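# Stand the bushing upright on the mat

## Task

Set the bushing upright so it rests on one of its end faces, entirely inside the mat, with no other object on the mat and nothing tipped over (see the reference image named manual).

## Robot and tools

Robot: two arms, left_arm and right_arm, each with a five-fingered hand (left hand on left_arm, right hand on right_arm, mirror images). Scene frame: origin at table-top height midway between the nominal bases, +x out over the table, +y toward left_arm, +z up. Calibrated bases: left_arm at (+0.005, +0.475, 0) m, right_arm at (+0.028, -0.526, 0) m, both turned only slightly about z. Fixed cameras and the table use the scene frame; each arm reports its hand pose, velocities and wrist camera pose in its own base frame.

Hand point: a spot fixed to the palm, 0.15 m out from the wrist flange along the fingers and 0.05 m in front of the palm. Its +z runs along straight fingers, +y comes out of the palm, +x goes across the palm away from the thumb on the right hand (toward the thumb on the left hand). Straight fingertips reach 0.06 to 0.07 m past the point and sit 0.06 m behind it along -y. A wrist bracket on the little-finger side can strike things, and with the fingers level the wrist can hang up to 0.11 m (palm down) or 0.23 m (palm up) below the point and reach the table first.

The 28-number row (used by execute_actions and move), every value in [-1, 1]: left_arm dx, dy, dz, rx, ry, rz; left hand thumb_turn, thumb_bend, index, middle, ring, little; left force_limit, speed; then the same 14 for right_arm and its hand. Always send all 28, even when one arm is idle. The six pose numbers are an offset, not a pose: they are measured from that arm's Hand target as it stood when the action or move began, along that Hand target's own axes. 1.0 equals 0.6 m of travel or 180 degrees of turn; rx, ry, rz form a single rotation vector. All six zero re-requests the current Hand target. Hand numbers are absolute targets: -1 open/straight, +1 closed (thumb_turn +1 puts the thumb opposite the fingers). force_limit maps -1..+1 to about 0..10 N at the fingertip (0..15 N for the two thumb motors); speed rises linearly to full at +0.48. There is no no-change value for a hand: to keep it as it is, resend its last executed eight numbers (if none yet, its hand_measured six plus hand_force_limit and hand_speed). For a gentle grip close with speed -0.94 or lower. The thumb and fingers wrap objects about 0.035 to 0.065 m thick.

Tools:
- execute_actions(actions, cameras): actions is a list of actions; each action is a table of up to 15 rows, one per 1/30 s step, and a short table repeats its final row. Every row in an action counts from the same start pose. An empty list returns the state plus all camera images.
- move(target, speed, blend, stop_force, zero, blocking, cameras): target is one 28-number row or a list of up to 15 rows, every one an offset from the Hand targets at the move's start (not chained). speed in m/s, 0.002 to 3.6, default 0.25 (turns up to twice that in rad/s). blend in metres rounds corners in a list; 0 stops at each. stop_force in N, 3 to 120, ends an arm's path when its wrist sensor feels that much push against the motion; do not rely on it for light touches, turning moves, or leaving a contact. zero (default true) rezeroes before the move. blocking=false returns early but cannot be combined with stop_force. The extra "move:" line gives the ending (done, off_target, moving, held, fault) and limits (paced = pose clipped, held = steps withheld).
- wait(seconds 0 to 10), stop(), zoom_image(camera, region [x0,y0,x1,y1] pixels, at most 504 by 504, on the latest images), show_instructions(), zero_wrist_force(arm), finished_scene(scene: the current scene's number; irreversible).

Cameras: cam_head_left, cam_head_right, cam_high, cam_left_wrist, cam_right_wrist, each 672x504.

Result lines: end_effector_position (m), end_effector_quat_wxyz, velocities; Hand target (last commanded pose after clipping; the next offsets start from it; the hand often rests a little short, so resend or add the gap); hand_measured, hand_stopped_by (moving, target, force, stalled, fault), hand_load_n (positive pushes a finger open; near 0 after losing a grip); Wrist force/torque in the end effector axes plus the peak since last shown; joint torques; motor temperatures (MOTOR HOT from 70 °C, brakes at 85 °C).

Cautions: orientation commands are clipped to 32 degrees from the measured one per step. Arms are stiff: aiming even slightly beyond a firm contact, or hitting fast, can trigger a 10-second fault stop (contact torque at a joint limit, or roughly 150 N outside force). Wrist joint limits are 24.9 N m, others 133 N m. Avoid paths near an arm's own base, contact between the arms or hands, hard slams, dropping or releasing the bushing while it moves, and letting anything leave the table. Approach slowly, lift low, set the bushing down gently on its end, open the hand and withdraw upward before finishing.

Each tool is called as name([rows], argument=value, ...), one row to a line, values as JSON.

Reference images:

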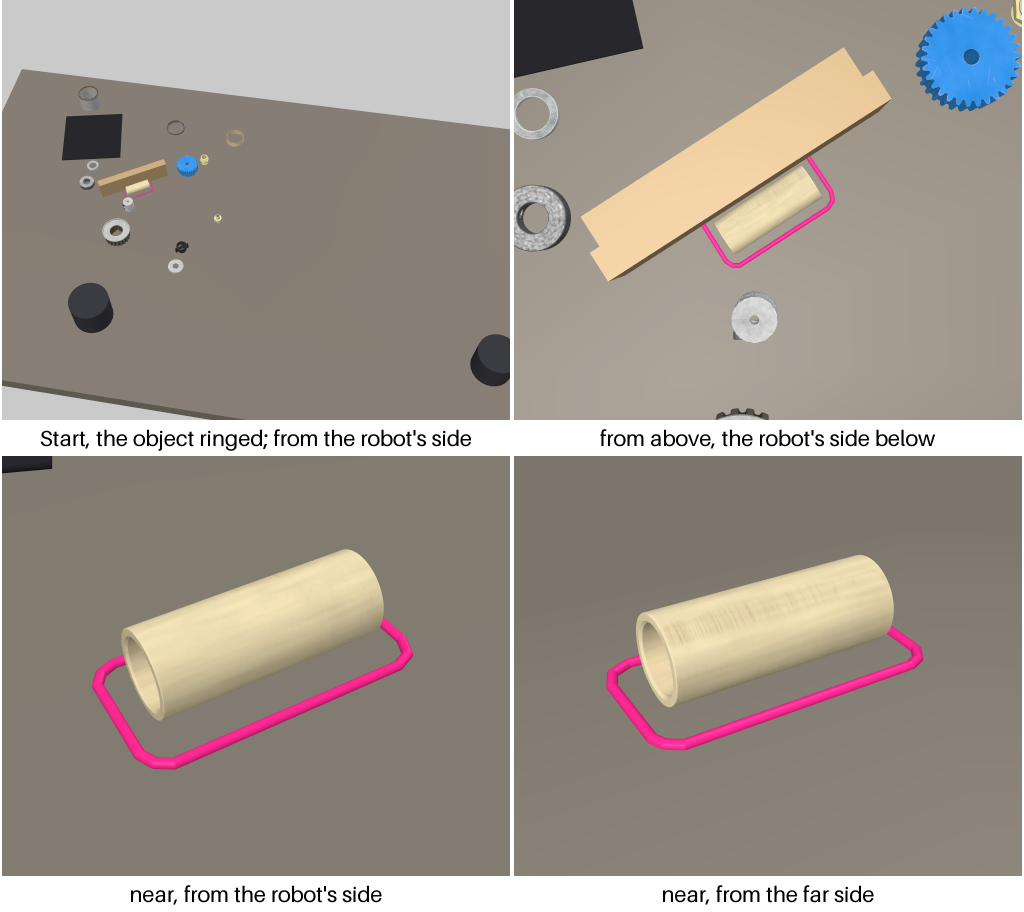

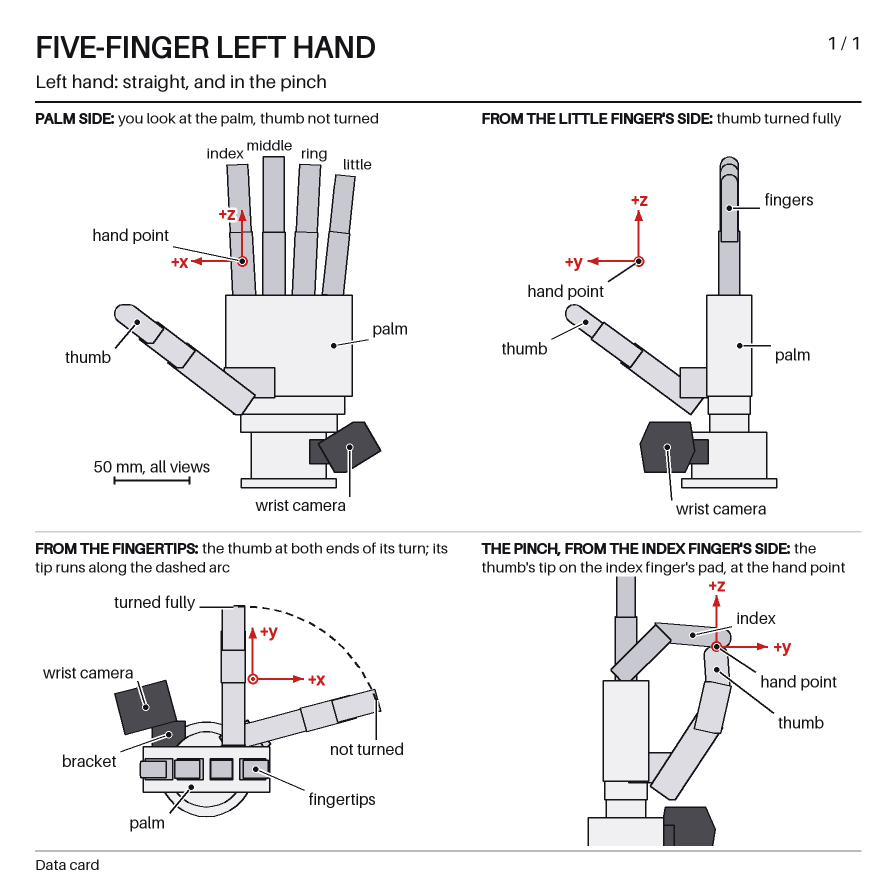

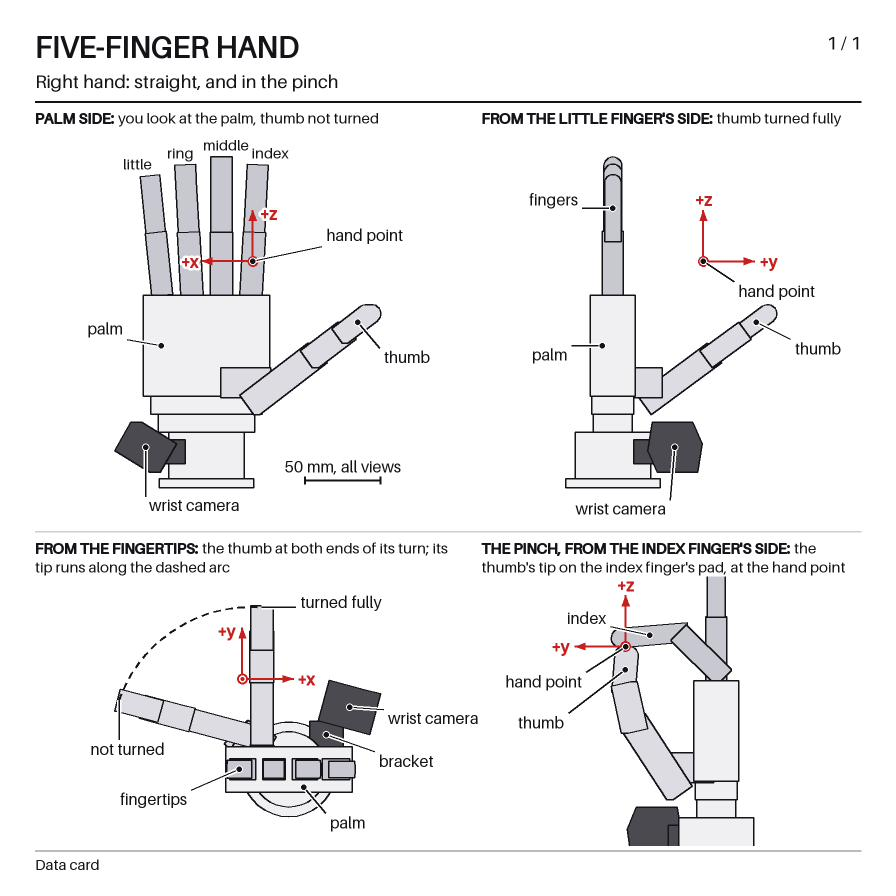

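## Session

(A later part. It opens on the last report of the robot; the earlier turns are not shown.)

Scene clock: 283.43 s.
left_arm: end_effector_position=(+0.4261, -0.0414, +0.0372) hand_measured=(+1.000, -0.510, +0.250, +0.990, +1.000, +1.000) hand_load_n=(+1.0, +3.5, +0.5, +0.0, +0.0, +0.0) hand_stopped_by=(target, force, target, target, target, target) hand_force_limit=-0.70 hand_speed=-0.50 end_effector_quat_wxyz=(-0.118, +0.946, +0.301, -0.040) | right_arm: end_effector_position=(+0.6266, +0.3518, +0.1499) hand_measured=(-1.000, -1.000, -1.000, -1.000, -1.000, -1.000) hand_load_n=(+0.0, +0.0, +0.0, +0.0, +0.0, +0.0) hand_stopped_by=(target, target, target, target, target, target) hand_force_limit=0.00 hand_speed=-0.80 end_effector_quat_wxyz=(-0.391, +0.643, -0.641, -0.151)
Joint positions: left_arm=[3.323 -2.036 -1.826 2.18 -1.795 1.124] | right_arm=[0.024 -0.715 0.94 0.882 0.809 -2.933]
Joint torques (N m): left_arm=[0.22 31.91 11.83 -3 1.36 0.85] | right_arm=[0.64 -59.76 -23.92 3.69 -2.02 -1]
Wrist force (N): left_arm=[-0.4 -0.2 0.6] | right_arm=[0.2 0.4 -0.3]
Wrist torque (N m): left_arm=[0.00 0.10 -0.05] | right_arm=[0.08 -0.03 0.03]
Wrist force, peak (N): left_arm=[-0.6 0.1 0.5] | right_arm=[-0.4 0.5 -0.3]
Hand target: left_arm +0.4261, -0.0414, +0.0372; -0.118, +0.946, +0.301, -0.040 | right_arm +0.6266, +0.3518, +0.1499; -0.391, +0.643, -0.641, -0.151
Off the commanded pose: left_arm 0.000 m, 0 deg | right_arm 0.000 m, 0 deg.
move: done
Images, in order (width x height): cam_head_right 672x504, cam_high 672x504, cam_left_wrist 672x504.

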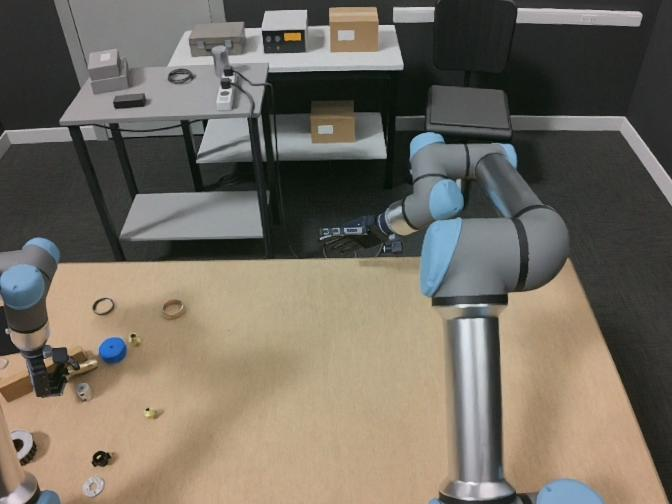

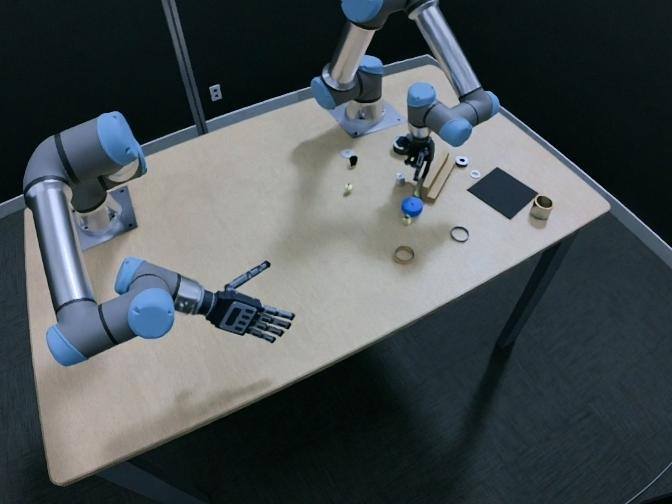

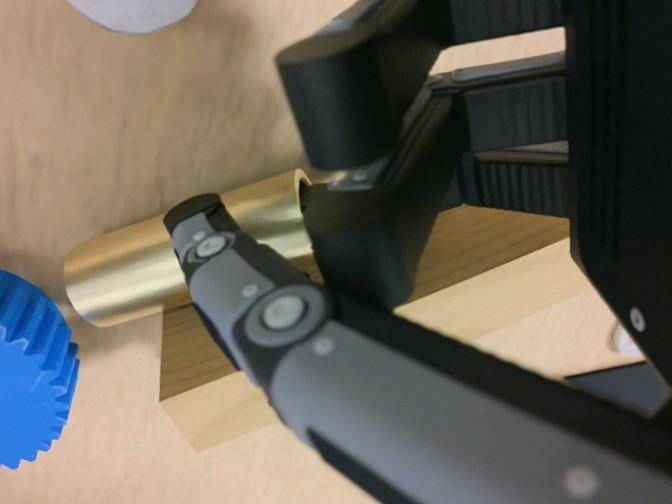

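move(target=[0,0.012,-0.032,0.097,0,0,1,0.2,0.25,0.99,1,1,-0.7,-0.5,0,0,0,0,0,0,-1,-1,-1,-1,-1,-1,0,-0.8], speed=0.06, cameras=["cam_head_right","cam_left_wrist","cam_high"])

zoom_image(camera="cam_head_right", region=[20, 320, 120, 400])

zoom_image(camera="cam_high", region=[390, 150, 450, 210])

Scene clock: 291.83 s.
left_arm: end_effector_position=(+0.4330, -0.0510, +0.0540) hand_measured=(+1.000, -0.510, +0.250, +0.990, +1.000, +1.000) hand_load_n=(+1.5, +3.5, +0.5, -0.5, +0.0, +0.0) hand_stopped_by=(target, force, target, target, target, target) hand_force_limit=-0.70 hand_speed=-0.50 end_effector_quat_wxyz=(-0.260, +0.917, +0.291, -0.085) | right_arm: end_effector_position=(+0.6266, +0.3518, +0.1499) hand_measured=(-1.000, -1.000, -1.000, -1.000, -1.000, -1.000) hand_load_n=(+0.0, +0.0, +0.0, +0.0, +0.0, +0.0) hand_stopped_by=(target, target, target, target, target, target) hand_force_limit=0.00 hand_speed=-0.80 end_effector_quat_wxyz=(-0.391, +0.643, -0.641, -0.151)
Joint positions: left_arm=[3.14 -2.182 -1.638 1.902 -2.013 0.875] | right_arm=[0.024 -0.715 0.94 0.882 0.809 -2.933]
Joint torques (N m): left_arm=[10.35 43.24 1.42 -1.79 1.1 1.29] | right_arm=[0.14 -60.26 -23.37 3.66 -1.97 -1.04]
Wrist force (N): left_arm=[-0.1 0.2 -0.3] | right_arm=[-0.1 0.3 -0.5]
Wrist torque (N m): left_arm=[0.08 0.02 -0.03] | right_arm=[0.07 0.01 0.01]
Wrist force, peak (N): left_arm=[0.5 1.0 0.5] | right_arm=[-0.4 0.4 -0.7]
Hand target: left_arm +0.4329, -0.0510, +0.0540; -0.260, +0.917, +0.291, -0.085 | right_arm +0.6266, +0.3518, +0.1499; -0.391, +0.643, -0.641, -0.151
Off the commanded pose: left_arm 0.000 m, 0 deg | right_arm 0.000 m, 0 deg.
move: done
Images, in order (width x height): cam_head_right 672x504, cam_high 672x504, cam_left_wrist 672x504.

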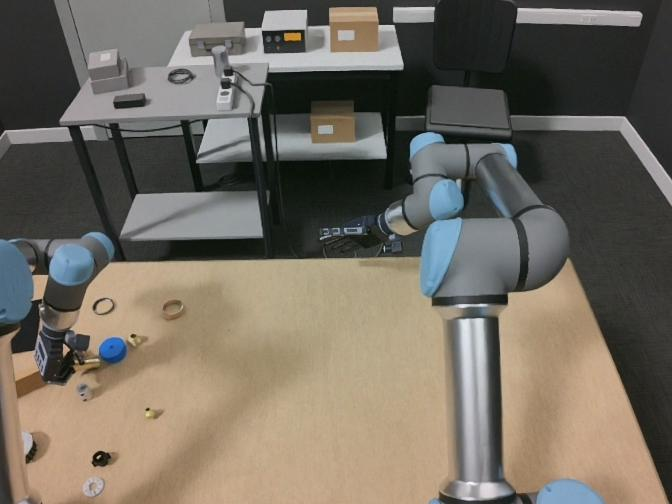

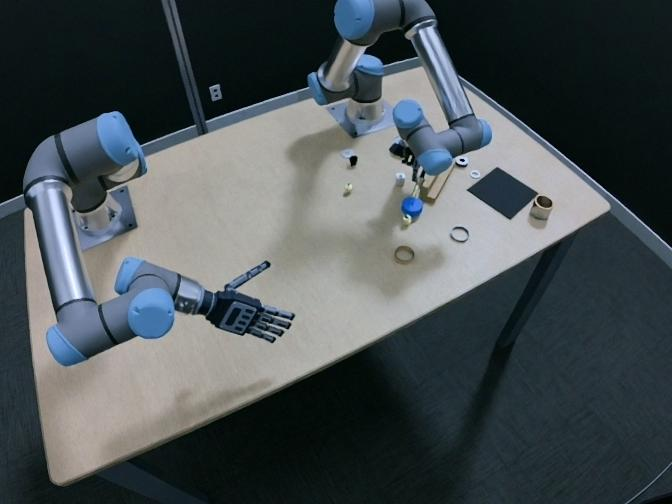

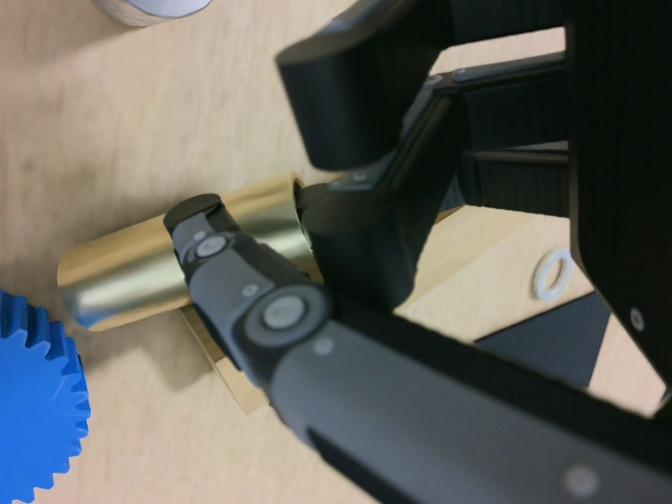

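Scaled by 5.040 from the camera's 672x504 image, which has a finer 960x720 frame.

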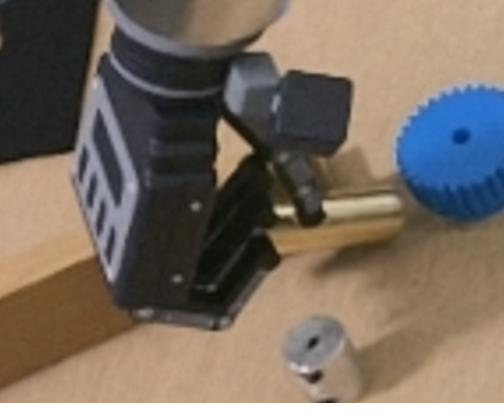

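Scaled by 8.400 from the camera's 672x504 image, which has a finer 960x720 frame.

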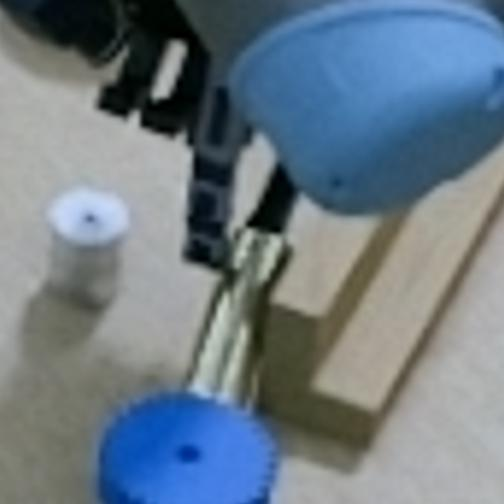

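move(target=[0,0.018,-0.024,0.097,0,0,1,0.2,0.25,0.99,1,1,-0.7,-0.5,0,0,0,0,0,0,-1,-1,-1,-1,-1,-1,0,-0.8], speed=0.05, stop_force=15, cameras=["cam_head_right","cam_left_wrist","cam_high"])

zoom_image(camera="cam_head_right", region=[20, 320, 120, 400])

zoom_image(camera="cam_high", region=[390, 150, 450, 210])

Scene clock: 297.53 s.
left_arm: end_effector_position=(+0.4426, -0.0646, +0.0606) hand_measured=(+1.000, -0.510, +0.250, +0.990, +1.000, +1.000) hand_load_n=(+1.5, +4.0, +0.5, -0.5, +0.0, +0.5) hand_stopped_by=(target, force, target, target, target, target) hand_force_limit=-0.70 hand_speed=-0.50 end_effector_quat_wxyz=(-0.397, +0.867, +0.275, -0.128) | right_arm: end_effector_position=(+0.6266, +0.3518, +0.1499) hand_measured=(-1.000, -1.000, -1.000, -1.000, -1.000, -1.000) hand_load_n=(+0.0, +0.0, +0.0, +0.0, +0.0, +0.0) hand_stopped_by=(target, target, target, target, target, target) hand_force_limit=0.00 hand_speed=-0.80 end_effector_quat_wxyz=(-0.391, +0.643, -0.641, -0.151)
Joint positions: left_arm=[3.004 -2.371 -1.465 1.592 -2.154 0.61] | right_arm=[0.024 -0.715 0.94 0.882 0.809 -2.933]
Joint torques (N m): left_arm=[10.94 49.35 0.29 -3.55 1.3 0.84] | right_arm=[0.4 -60.02 -23.72 3.54 -2.23 -0.98]
Wrist force (N): left_arm=[-0.3 1.2 -0.6] | right_arm=[-0.1 0.6 0.1]
Wrist torque (N m): left_arm=[0.31 0.07 -0.10] | right_arm=[0.06 0.00 0.01]
Wrist force, peak (N): left_arm=[-0.1 1.2 -1.1] | right_arm=[-0.3 0.6 -0.5]
Hand target: left_arm +0.4426, -0.0646, +0.0606; -0.397, +0.867, +0.275, -0.128 | right_arm +0.6266, +0.3518, +0.1499; -0.391, +0.643, -0.641, -0.151
Off the commanded pose: left_arm 0.000 m, 0 deg | right_arm 0.000 m, 0 deg.
move: done
Images, in order (width x height): cam_head_right 672x504, cam_high 672x504, cam_left_wrist 672x504.

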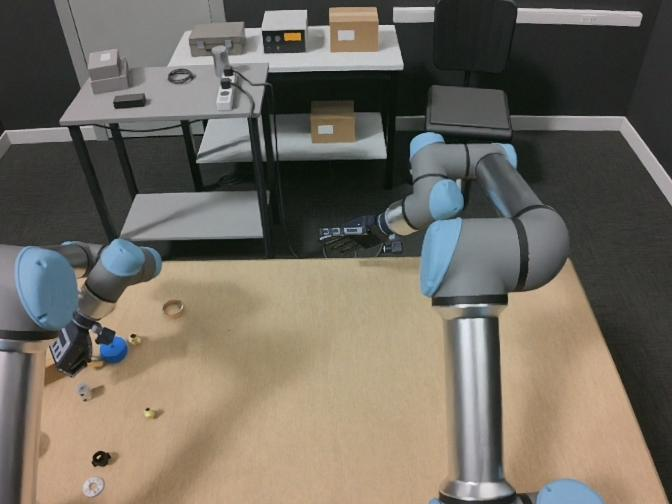

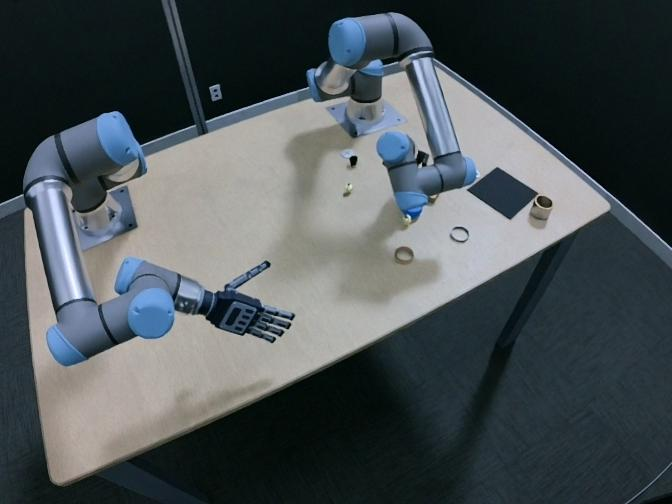

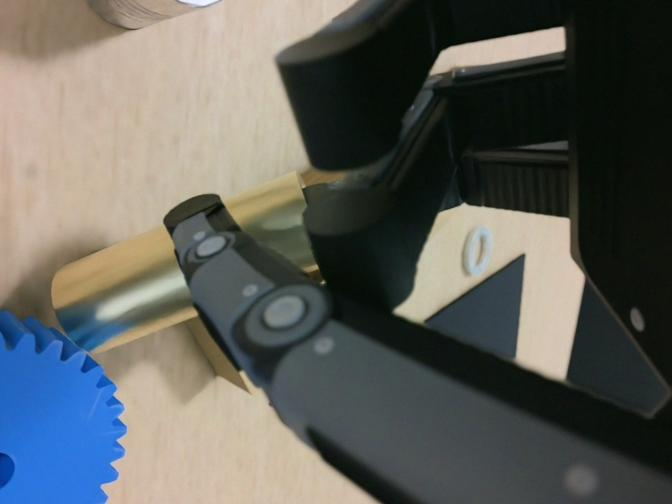

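Scaled by 5.040 from the camera's 672x504 image, which has a finer 960x720 frame.

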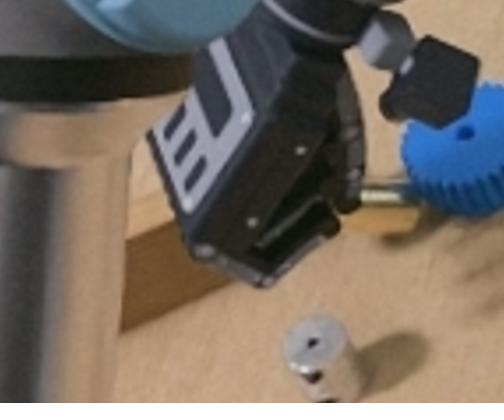

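Scaled by 8.400 from the camera's 672x504 image, which has a finer 960x720 frame.

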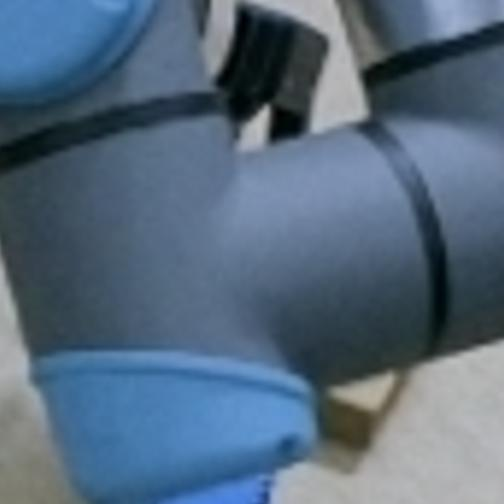

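move(target=[0,0,0,0,0,0,1,0.3,0.25,0.99,1,1,0.0,-0.5,0,0,0,0,0,0,-1,-1,-1,-1,-1,-1,0,-0.8], speed=0.05)

move(target=[0,-0.1,-0.1,0,0,0,1,0.3,0.25,0.99,1,1,0.0,-0.5,0,0,0,0,0,0,-1,-1,-1,-1,-1,-1,0,-0.8], speed=0.08, cameras=["cam_head_right","cam_left_wrist","cam_high"])

zoom_image(camera="cam_head_right", region=[20, 300, 140, 400])

Scene clock: 300.00 s.
left_arm: end_effector_position=(+0.4426, -0.0646, +0.0606) hand_measured=(+1.000, -0.468, +0.250, +0.990, +1.000, +1.000) hand_load_n=(+2.5, +8.5, +0.5, -0.5, +0.0, +0.0) hand_stopped_by=(target, force, target, target, target, target) hand_force_limit=0.00 hand_speed=-0.50 end_effector_quat_wxyz=(-0.397, +0.867, +0.275, -0.128) | right_arm: end_effector_position=(+0.6266, +0.3518, +0.1499) hand_measured=(-1.000, -1.000, -1.000, -1.000, -1.000, -1.000) hand_load_n=(+0.0, +0.5, +0.0, +0.0, +0.0, +0.0) hand_stopped_by=(target, target, target, target, target, target) hand_force_limit=0.00 hand_speed=-0.80 end_effector_quat_wxyz=(-0.391, +0.643, -0.641, -0.151)
Joint positions: left_arm=[3.004 -2.371 -1.465 1.592 -2.154 0.61] | right_arm=[0.024 -0.715 0.94 0.882 0.809 -2.933]
Joint torques (N m): left_arm=[10.24 49.56 0.65 -3.69 0.87 0.19] | right_arm=[0.44 -60.52 -25.04 3.77 -2.15 -0.86]
Wrist force (N): left_arm=[-0.3 0.9 -0.9] | right_arm=[0.0 0.5 -0.5]
Wrist torque (N m): left_arm=[0.29 0.06 -0.10] | right_arm=[0.10 0.00 0.02]
Wrist force, peak (N): left_arm=[0.2 1.6 -1.0] | right_arm=[-0.3 0.4 -0.6]
Hand target: left_arm +0.4426, -0.0646, +0.0606; -0.397, +0.867, +0.275, -0.128 | right_arm +0.6266, +0.3518, +0.1499; -0.391, +0.643, -0.641, -0.151
Off the commanded pose: left_arm 0.000 m, 0 deg | right_arm 0.000 m, 0 deg.
move: done

Scene clock: 301.37 s.
left_arm: end_effector_position=(+0.4466, -0.0696, +0.1452) hand_measured=(+1.000, -0.468, +0.250, +0.990, +1.000, +1.000) hand_load_n=(+3.0, +8.5, +0.0, -1.0, +0.0, +0.0) hand_stopped_by=(target, force, target, target, target, target) hand_force_limit=0.00 hand_speed=-0.50 end_effector_quat_wxyz=(-0.396, +0.867, +0.275, -0.128) end_effector_velocity=(-0.001, +0.000, -0.002) end_effector_angular_velocity=(-0.001, +0.003, +0.001) | right_arm: end_effector_position=(+0.6266, +0.3518, +0.1499) hand_measured=(-1.000, -1.000, -1.000, -1.000, -1.000, -1.000) hand_load_n=(+0.0, +0.0, +0.0, +0.0, +0.0, +0.0) hand_stopped_by=(target, target, target, target, target, target) hand_force_limit=0.00 hand_speed=-0.80 end_effector_quat_wxyz=(-0.391, +0.643, -0.641, -0.151)
Joint positions: left_arm=[2.996 -2.267 -1.401 1.42 -2.149 0.602] | right_arm=[0.024 -0.715 0.94 0.882 0.809 -2.933]
Joint velocities: left_arm=[0 -0.002 -0.005 0.004 0.001 0] | right_arm=[within noise]
Joint torques (N m): left_arm=[-4.31 32.33 4.31 -1.21 0.64 -1.01] | right_arm=[0.2 -60.52 -23.57 3.56 -2.13 -1.02]
Wrist force (N): left_arm=[-0.2 1.2 -1.2] | right_arm=[0.0 0.2 -0.1]
Wrist torque (N m): left_arm=[0.29 0.02 -0.10] | right_arm=[0.02 0.00 0.01]
Wrist force, peak (N): left_arm=[-0.7 1.8 -0.4] | right_arm=[-0.3 0.5 -0.5]
Hand target: left_arm +0.4465, -0.0696, +0.1452; -0.397, +0.867, +0.275, -0.128 | right_arm +0.6266, +0.3518, +0.1499; -0.391, +0.643, -0.641, -0.151
Off the commanded pose: left_arm 0.000 m, 0 deg | right_arm 0.000 m, 0 deg.
move: done
Images, in order (width x height): cam_head_right 672x504, cam_high 672x504, cam_left_wrist 672x504.

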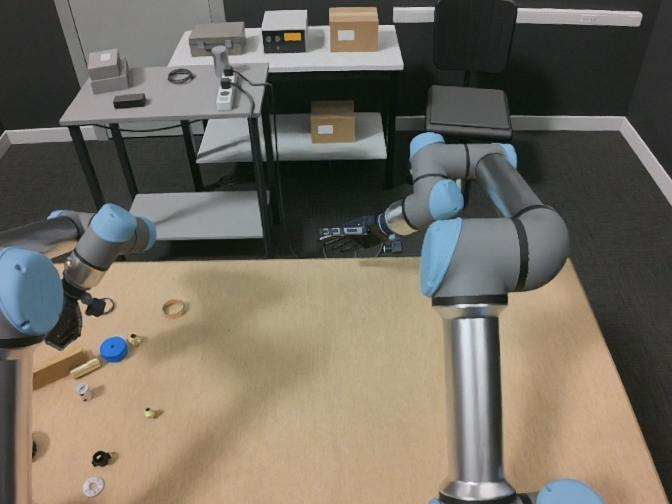

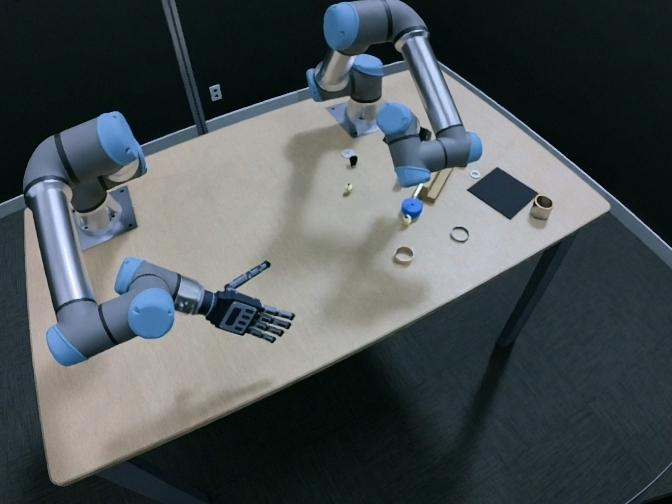

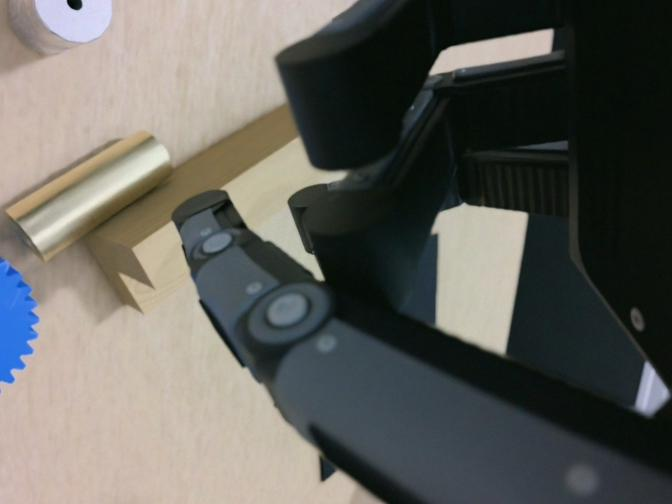

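Scaled by 4.200 from the camera's 672x504 image, which has a finer 960x720 frame.

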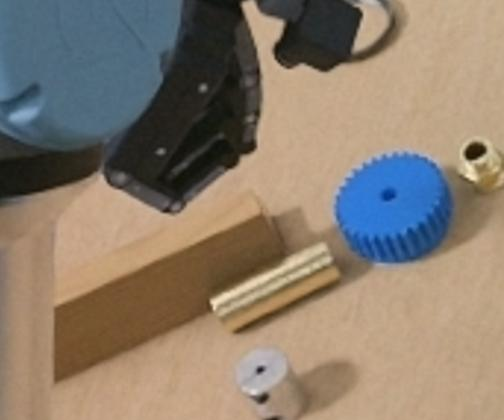

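move([
  [0,-0.04,0.137,-0.294,0,0,1,-1,0,0.99,1,1,-1,0,0,0,0,0,0,0,-1,-1,-1,-1,-1,-1,0,-0.8],
  [0,0.082,0.1815,-0.294,0,0,1,-1,0,0.99,1,1,-1,0,0,0,0,0,0,0,-1,-1,-1,-1,-1,-1,0,-0.8],
], speed=0.2, cameras=["cam_head_right","cam_left_wrist","cam_high"])

zoom_image(camera="cam_head_right", region=[20, 320, 120, 400])

zoom_image(camera="cam_high", region=[390, 150, 450, 210])

Scene clock: 315.33 s.
left_arm: end_effector_position=(+0.4170, -0.0287, +0.0369) hand_measured=(+1.000, -1.000, +0.000, +0.990, +1.000, +1.000) hand_load_n=(+0.0, +0.0, +0.0, +0.0, +0.0, +0.0) hand_stopped_by=(target, target, target, target, target, target) hand_force_limit=-1.00 hand_speed=0.00 end_effector_quat_wxyz=(+0.031, +0.952, +0.303, +0.008) | right_arm: end_effector_position=(+0.6266, +0.3518, +0.1499) hand_measured=(-1.000, -1.000, -1.000, -1.000, -1.000, -1.000) hand_load_n=(+0.0, +0.0, +0.0, +0.0, +0.0, +0.0) hand_stopped_by=(target, target, target, target, target, target) hand_force_limit=0.00 hand_speed=-0.80 end_effector_quat_wxyz=(-0.391, +0.643, -0.641, -0.151)
Joint positions: left_arm=[3.58 -1.921 -2.009 2.366 -1.507 1.393] | right_arm=[0.024 -0.715 0.94 0.882 0.809 -2.933]
Joint torques (N m): left_arm=[5.02 17 21.49 -1.21 -1.55 0.27] | right_arm=[0.83 -60.19 -24.05 3.61 -2.24 -1.05]
Wrist force (N): left_arm=[-0.4 0.1 -0.1] | right_arm=[0.0 0.2 -0.3]
Wrist torque (N m): left_arm=[0.10 0.02 -0.13] | right_arm=[0.05 0.00 0.01]
Wrist force, peak (N): left_arm=[-0.3 1.6 -1.4] | right_arm=[-0.1 0.6 -0.7]
Hand target: left_arm +0.4170, -0.0287, +0.0368; +0.031, +0.952, +0.303, +0.008 | right_arm +0.6266, +0.3518, +0.1499; -0.391, +0.643, -0.641, -0.151
Off the commanded pose: left_arm 0.000 m, 0 deg | right_arm 0.000 m, 0 deg.
move: done
Images, in order (width x height): cam_head_right 672x504, cam_high 672x504, cam_left_wrist 672x504.

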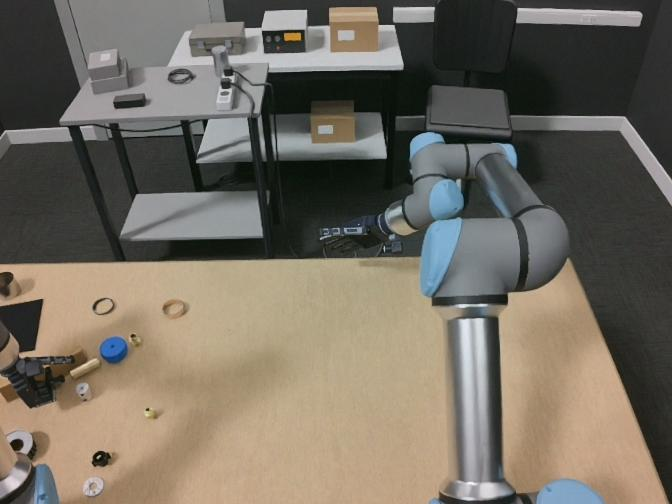

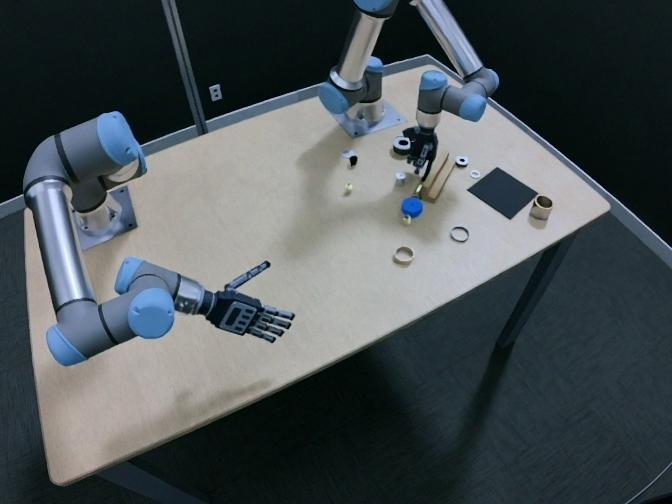

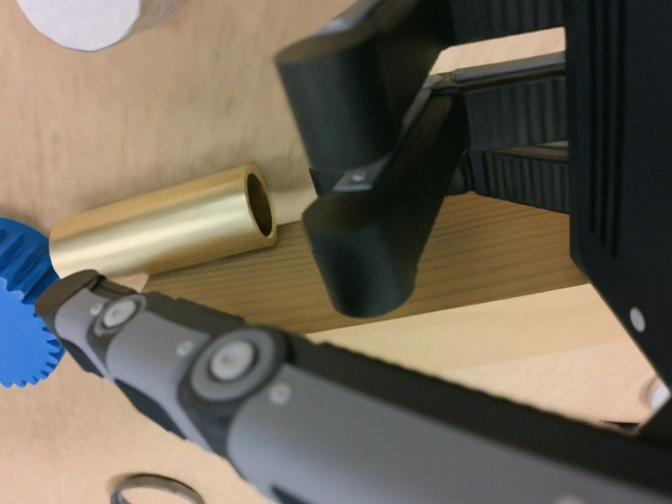

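Scaled by 5.040 from the camera's 672x504 image, which has a finer 960x720 frame.

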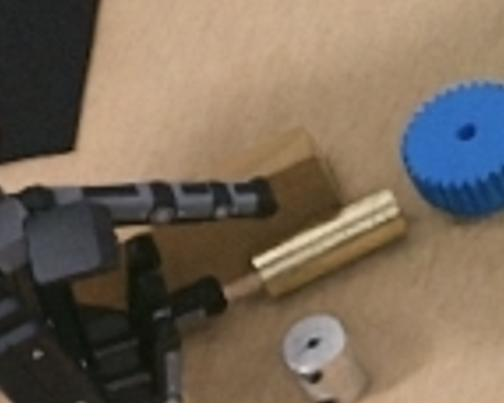

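Scaled by 8.400 from the camera's 672x504 image, which has a finer 960x720 frame.

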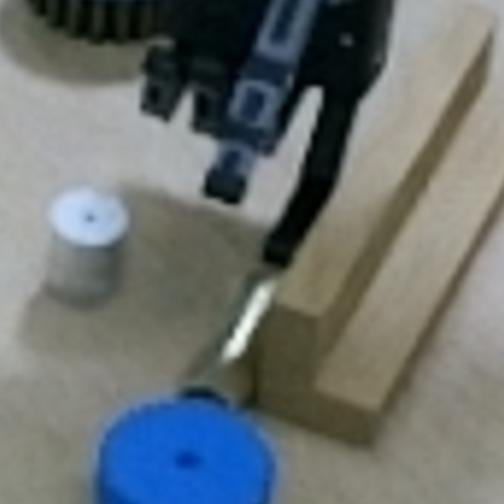

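move([
  [0.0035,0.015,0,0,0,0,1,-1,0,0.99,1,1,-1,0,0,0,0,0,0,0,-1,-1,-1,-1,-1,-1,0,-0.8],
  [0.0035,0.05,0.003,0,0,0,1,-1,0,0.99,1,1,-1,0,0,0,0,0,0,0,-1,-1,-1,-1,-1,-1,0,-0.8],
], speed=0.05, blend=[0.004,0], cameras=["cam_head_right","cam_left_wrist","cam_high"])

zoom_image(camera="cam_head_right", region=[20, 320, 120, 400])

zoom_image(camera="cam_high", region=[390, 150, 450, 210])

Scene clock: 320.23 s.
left_arm: end_effector_position=(+0.4361, -0.0520, +0.0369) hand_measured=(+1.000, -1.000, +0.000, +0.990, +1.000, +1.000) hand_load_n=(+0.0, +0.0, +0.0, +0.0, +0.0, +0.0) hand_stopped_by=(target, target, target, target, target, target) hand_force_limit=-1.00 hand_speed=0.00 end_effector_quat_wxyz=(+0.031, +0.952, +0.303, +0.008) | right_arm: end_effector_position=(+0.6266, +0.3518, +0.1499) hand_measured=(-1.000, -1.000, -1.000, -1.000, -1.000, -1.000) hand_load_n=(-0.5, +0.0, +0.0, +0.0, +0.0, -0.5) hand_stopped_by=(target, target, target, target, target, target) hand_force_limit=0.00 hand_speed=-0.80 end_effector_quat_wxyz=(-0.391, +0.643, -0.641, -0.151)
Joint positions: left_arm=[3.493 -1.957 -1.951 2.35 -1.508 1.306] | right_arm=[0.024 -0.715 0.94 0.882 0.809 -2.933]
Joint torques (N m): left_arm=[10.05 34.68 -0.57 -1.4 -1.14 1.16] | right_arm=[0.55 -60.25 -23.79 3.68 -2.14 -1.04]
Wrist force (N): left_arm=[-0.4 0.0 0.3] | right_arm=[-0.1 0.1 -0.3]
Wrist torque (N m): left_arm=[0.07 0.06 -0.06] | right_arm=[0.03 0.02 0.01]
Wrist force, peak (N): left_arm=[-0.6 -0.6 0.9] | right_arm=[-0.1 0.4 -0.7]
Hand target: left_arm +0.4361, -0.0520, +0.0369; +0.031, +0.952, +0.303, +0.008 | right_arm +0.6266, +0.3518, +0.1499; -0.391, +0.643, -0.641, -0.151
Off the commanded pose: left_arm 0.000 m, 0 deg | right_arm 0.000 m, 0 deg.
move: done
Images, in order (width x height): cam_head_right 672x504, cam_high 672x504, cam_left_wrist 672x504.

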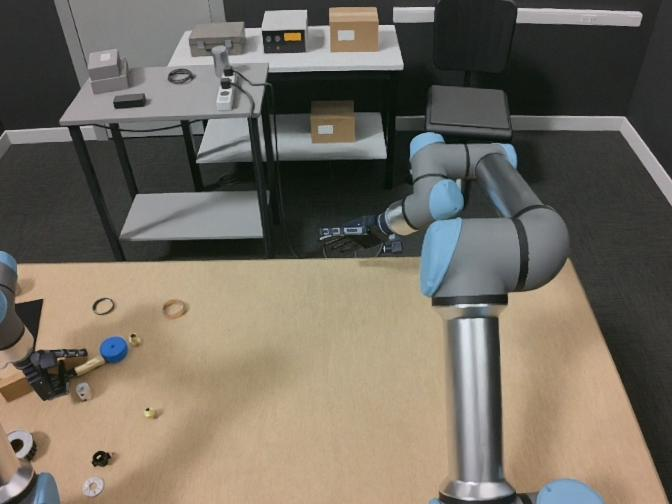

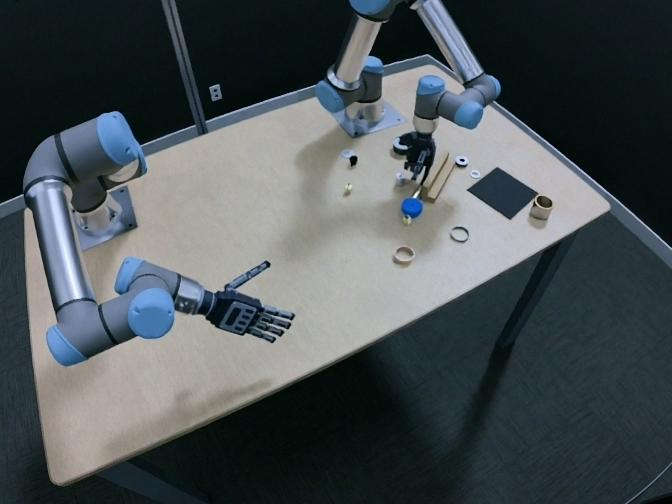

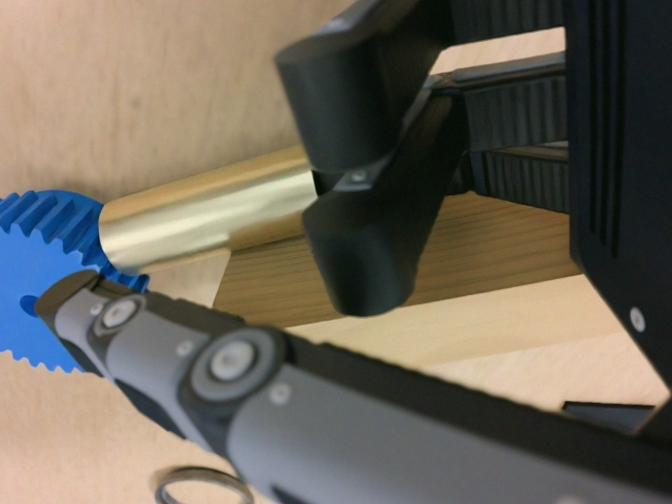

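Scaled by 5.040 from the camera's 672x504 image, which has a finer 960x720 frame.

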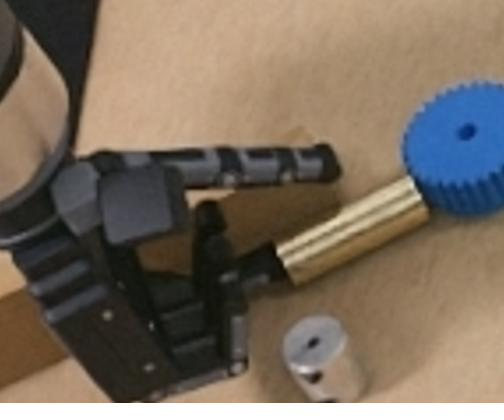

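Scaled by 8.400 from the camera's 672x504 image, which has a finer 960x720 frame.

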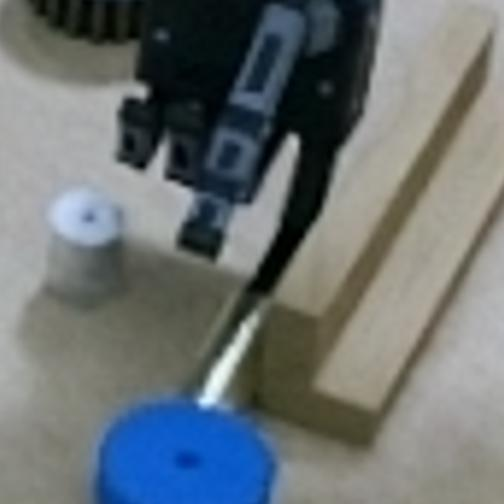

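move(target=[-0.0015,0.025,-0.001,0,0,0,1,-1,0,0.99,1,1,-1,0,0,0,0,0,0,0,-1,-1,-1,-1,-1,-1,0,-0.8], speed=0.05, cameras=["cam_head_right","cam_left_wrist"])

zoom_image(camera="cam_head_right", region=[20, 320, 120, 400])

zoom_image(camera="cam_left_wrist", region=[220, 100, 420, 260])

Scene clock: 323.30 s.
left_arm: end_effector_position=(+0.4441, -0.0648, +0.0385) hand_measured=(+1.000, -1.000, +0.000, +0.990, +1.000, +1.000) hand_load_n=(+0.0, +0.0, +0.5, +0.0, +0.0, +0.0) hand_stopped_by=(target, target, target, target, target, target) hand_force_limit=-1.00 hand_speed=0.00 end_effector_quat_wxyz=(+0.031, +0.952, +0.303, +0.008) end_effector_velocity=(-0.001, +0.002, +0.000) end_effector_angular_velocity=(+0.000, +0.000, +0.000) | right_arm: end_effector_position=(+0.6266, +0.3518, +0.1499) hand_measured=(-1.000, -1.000, -1.000, -1.000, -1.000, -1.000) hand_load_n=(+0.0, +0.0, +0.0, +0.0, +0.0, +0.0) hand_stopped_by=(target, target, target, target, target, target) hand_force_limit=0.00 hand_speed=-0.80 end_effector_quat_wxyz=(-0.391, +0.643, -0.641, -0.151)
Joint positions: left_arm=[3.451 -1.97 -1.924 2.338 -1.509 1.263] | right_arm=[0.024 -0.715 0.94 0.882 0.809 -2.933]
Joint velocities: left_arm=[0.006 0.001 -0.003 0.001 0 0.006] | right_arm=[within noise]
Joint torques (N m): left_arm=[9.37 35.14 -2.94 -1.51 -1.19 1.27] | right_arm=[0.1 -59.76 -24.97 3.61 -2.21 -0.96]
Wrist force (N): left_arm=[-0.3 -0.3 0.9] | right_arm=[0.1 0.5 -0.3]
Wrist torque (N m): left_arm=[0.03 0.06 0.02] | right_arm=[0.09 0.00 0.02]
Wrist force, peak (N): left_arm=[-0.4 -1.2 0.8] | right_arm=[-0.3 0.5 -0.6]
Hand target: left_arm +0.4440, -0.0647, +0.0385; +0.031, +0.952, +0.303, +0.008 | right_arm +0.6266, +0.3518, +0.1499; -0.391, +0.643, -0.641, -0.151
Off the commanded pose: left_arm 0.000 m, 0 deg | right_arm 0.000 m, 0 deg.
move: done
Images, in order (width x height): cam_head_right 672x504, cam_left_wrist 672x504.

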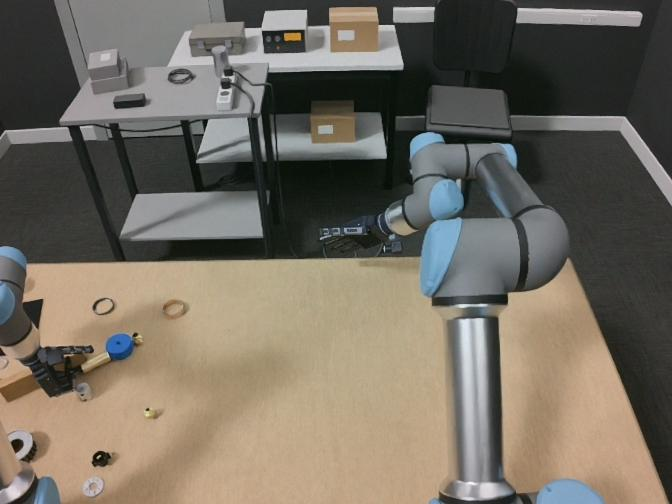

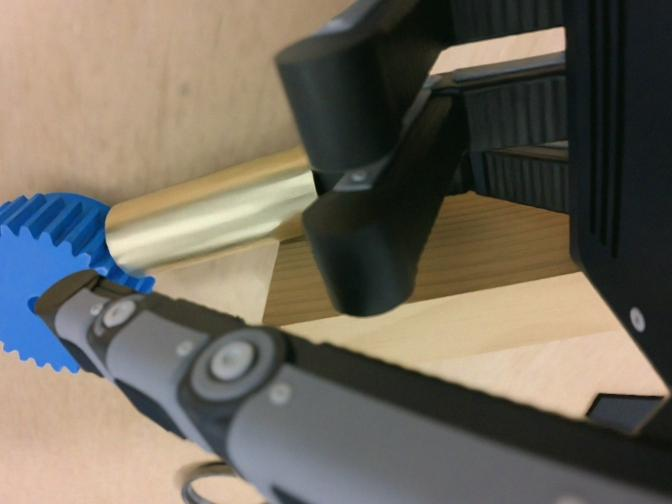

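Scaled by 5.040 from the camera's 672x504 image, which has a finer 960x720 frame.

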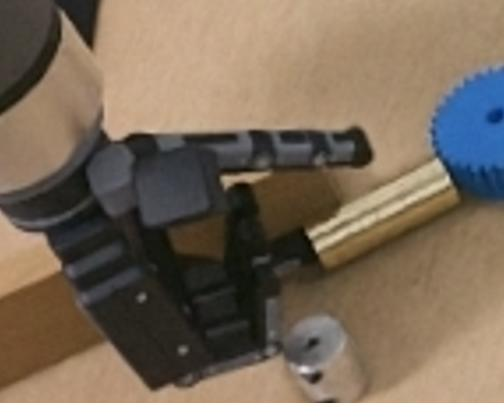

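Scaled by 2.520 from the camera's 672x504 image, which has a finer 960x720 frame.

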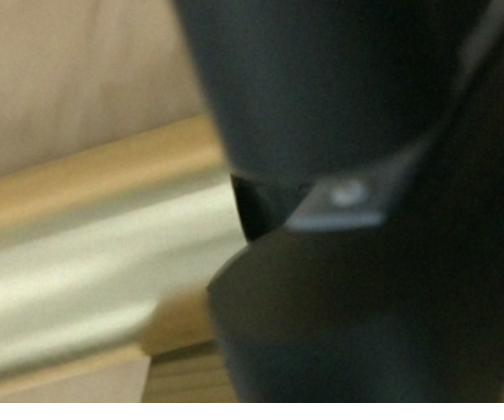

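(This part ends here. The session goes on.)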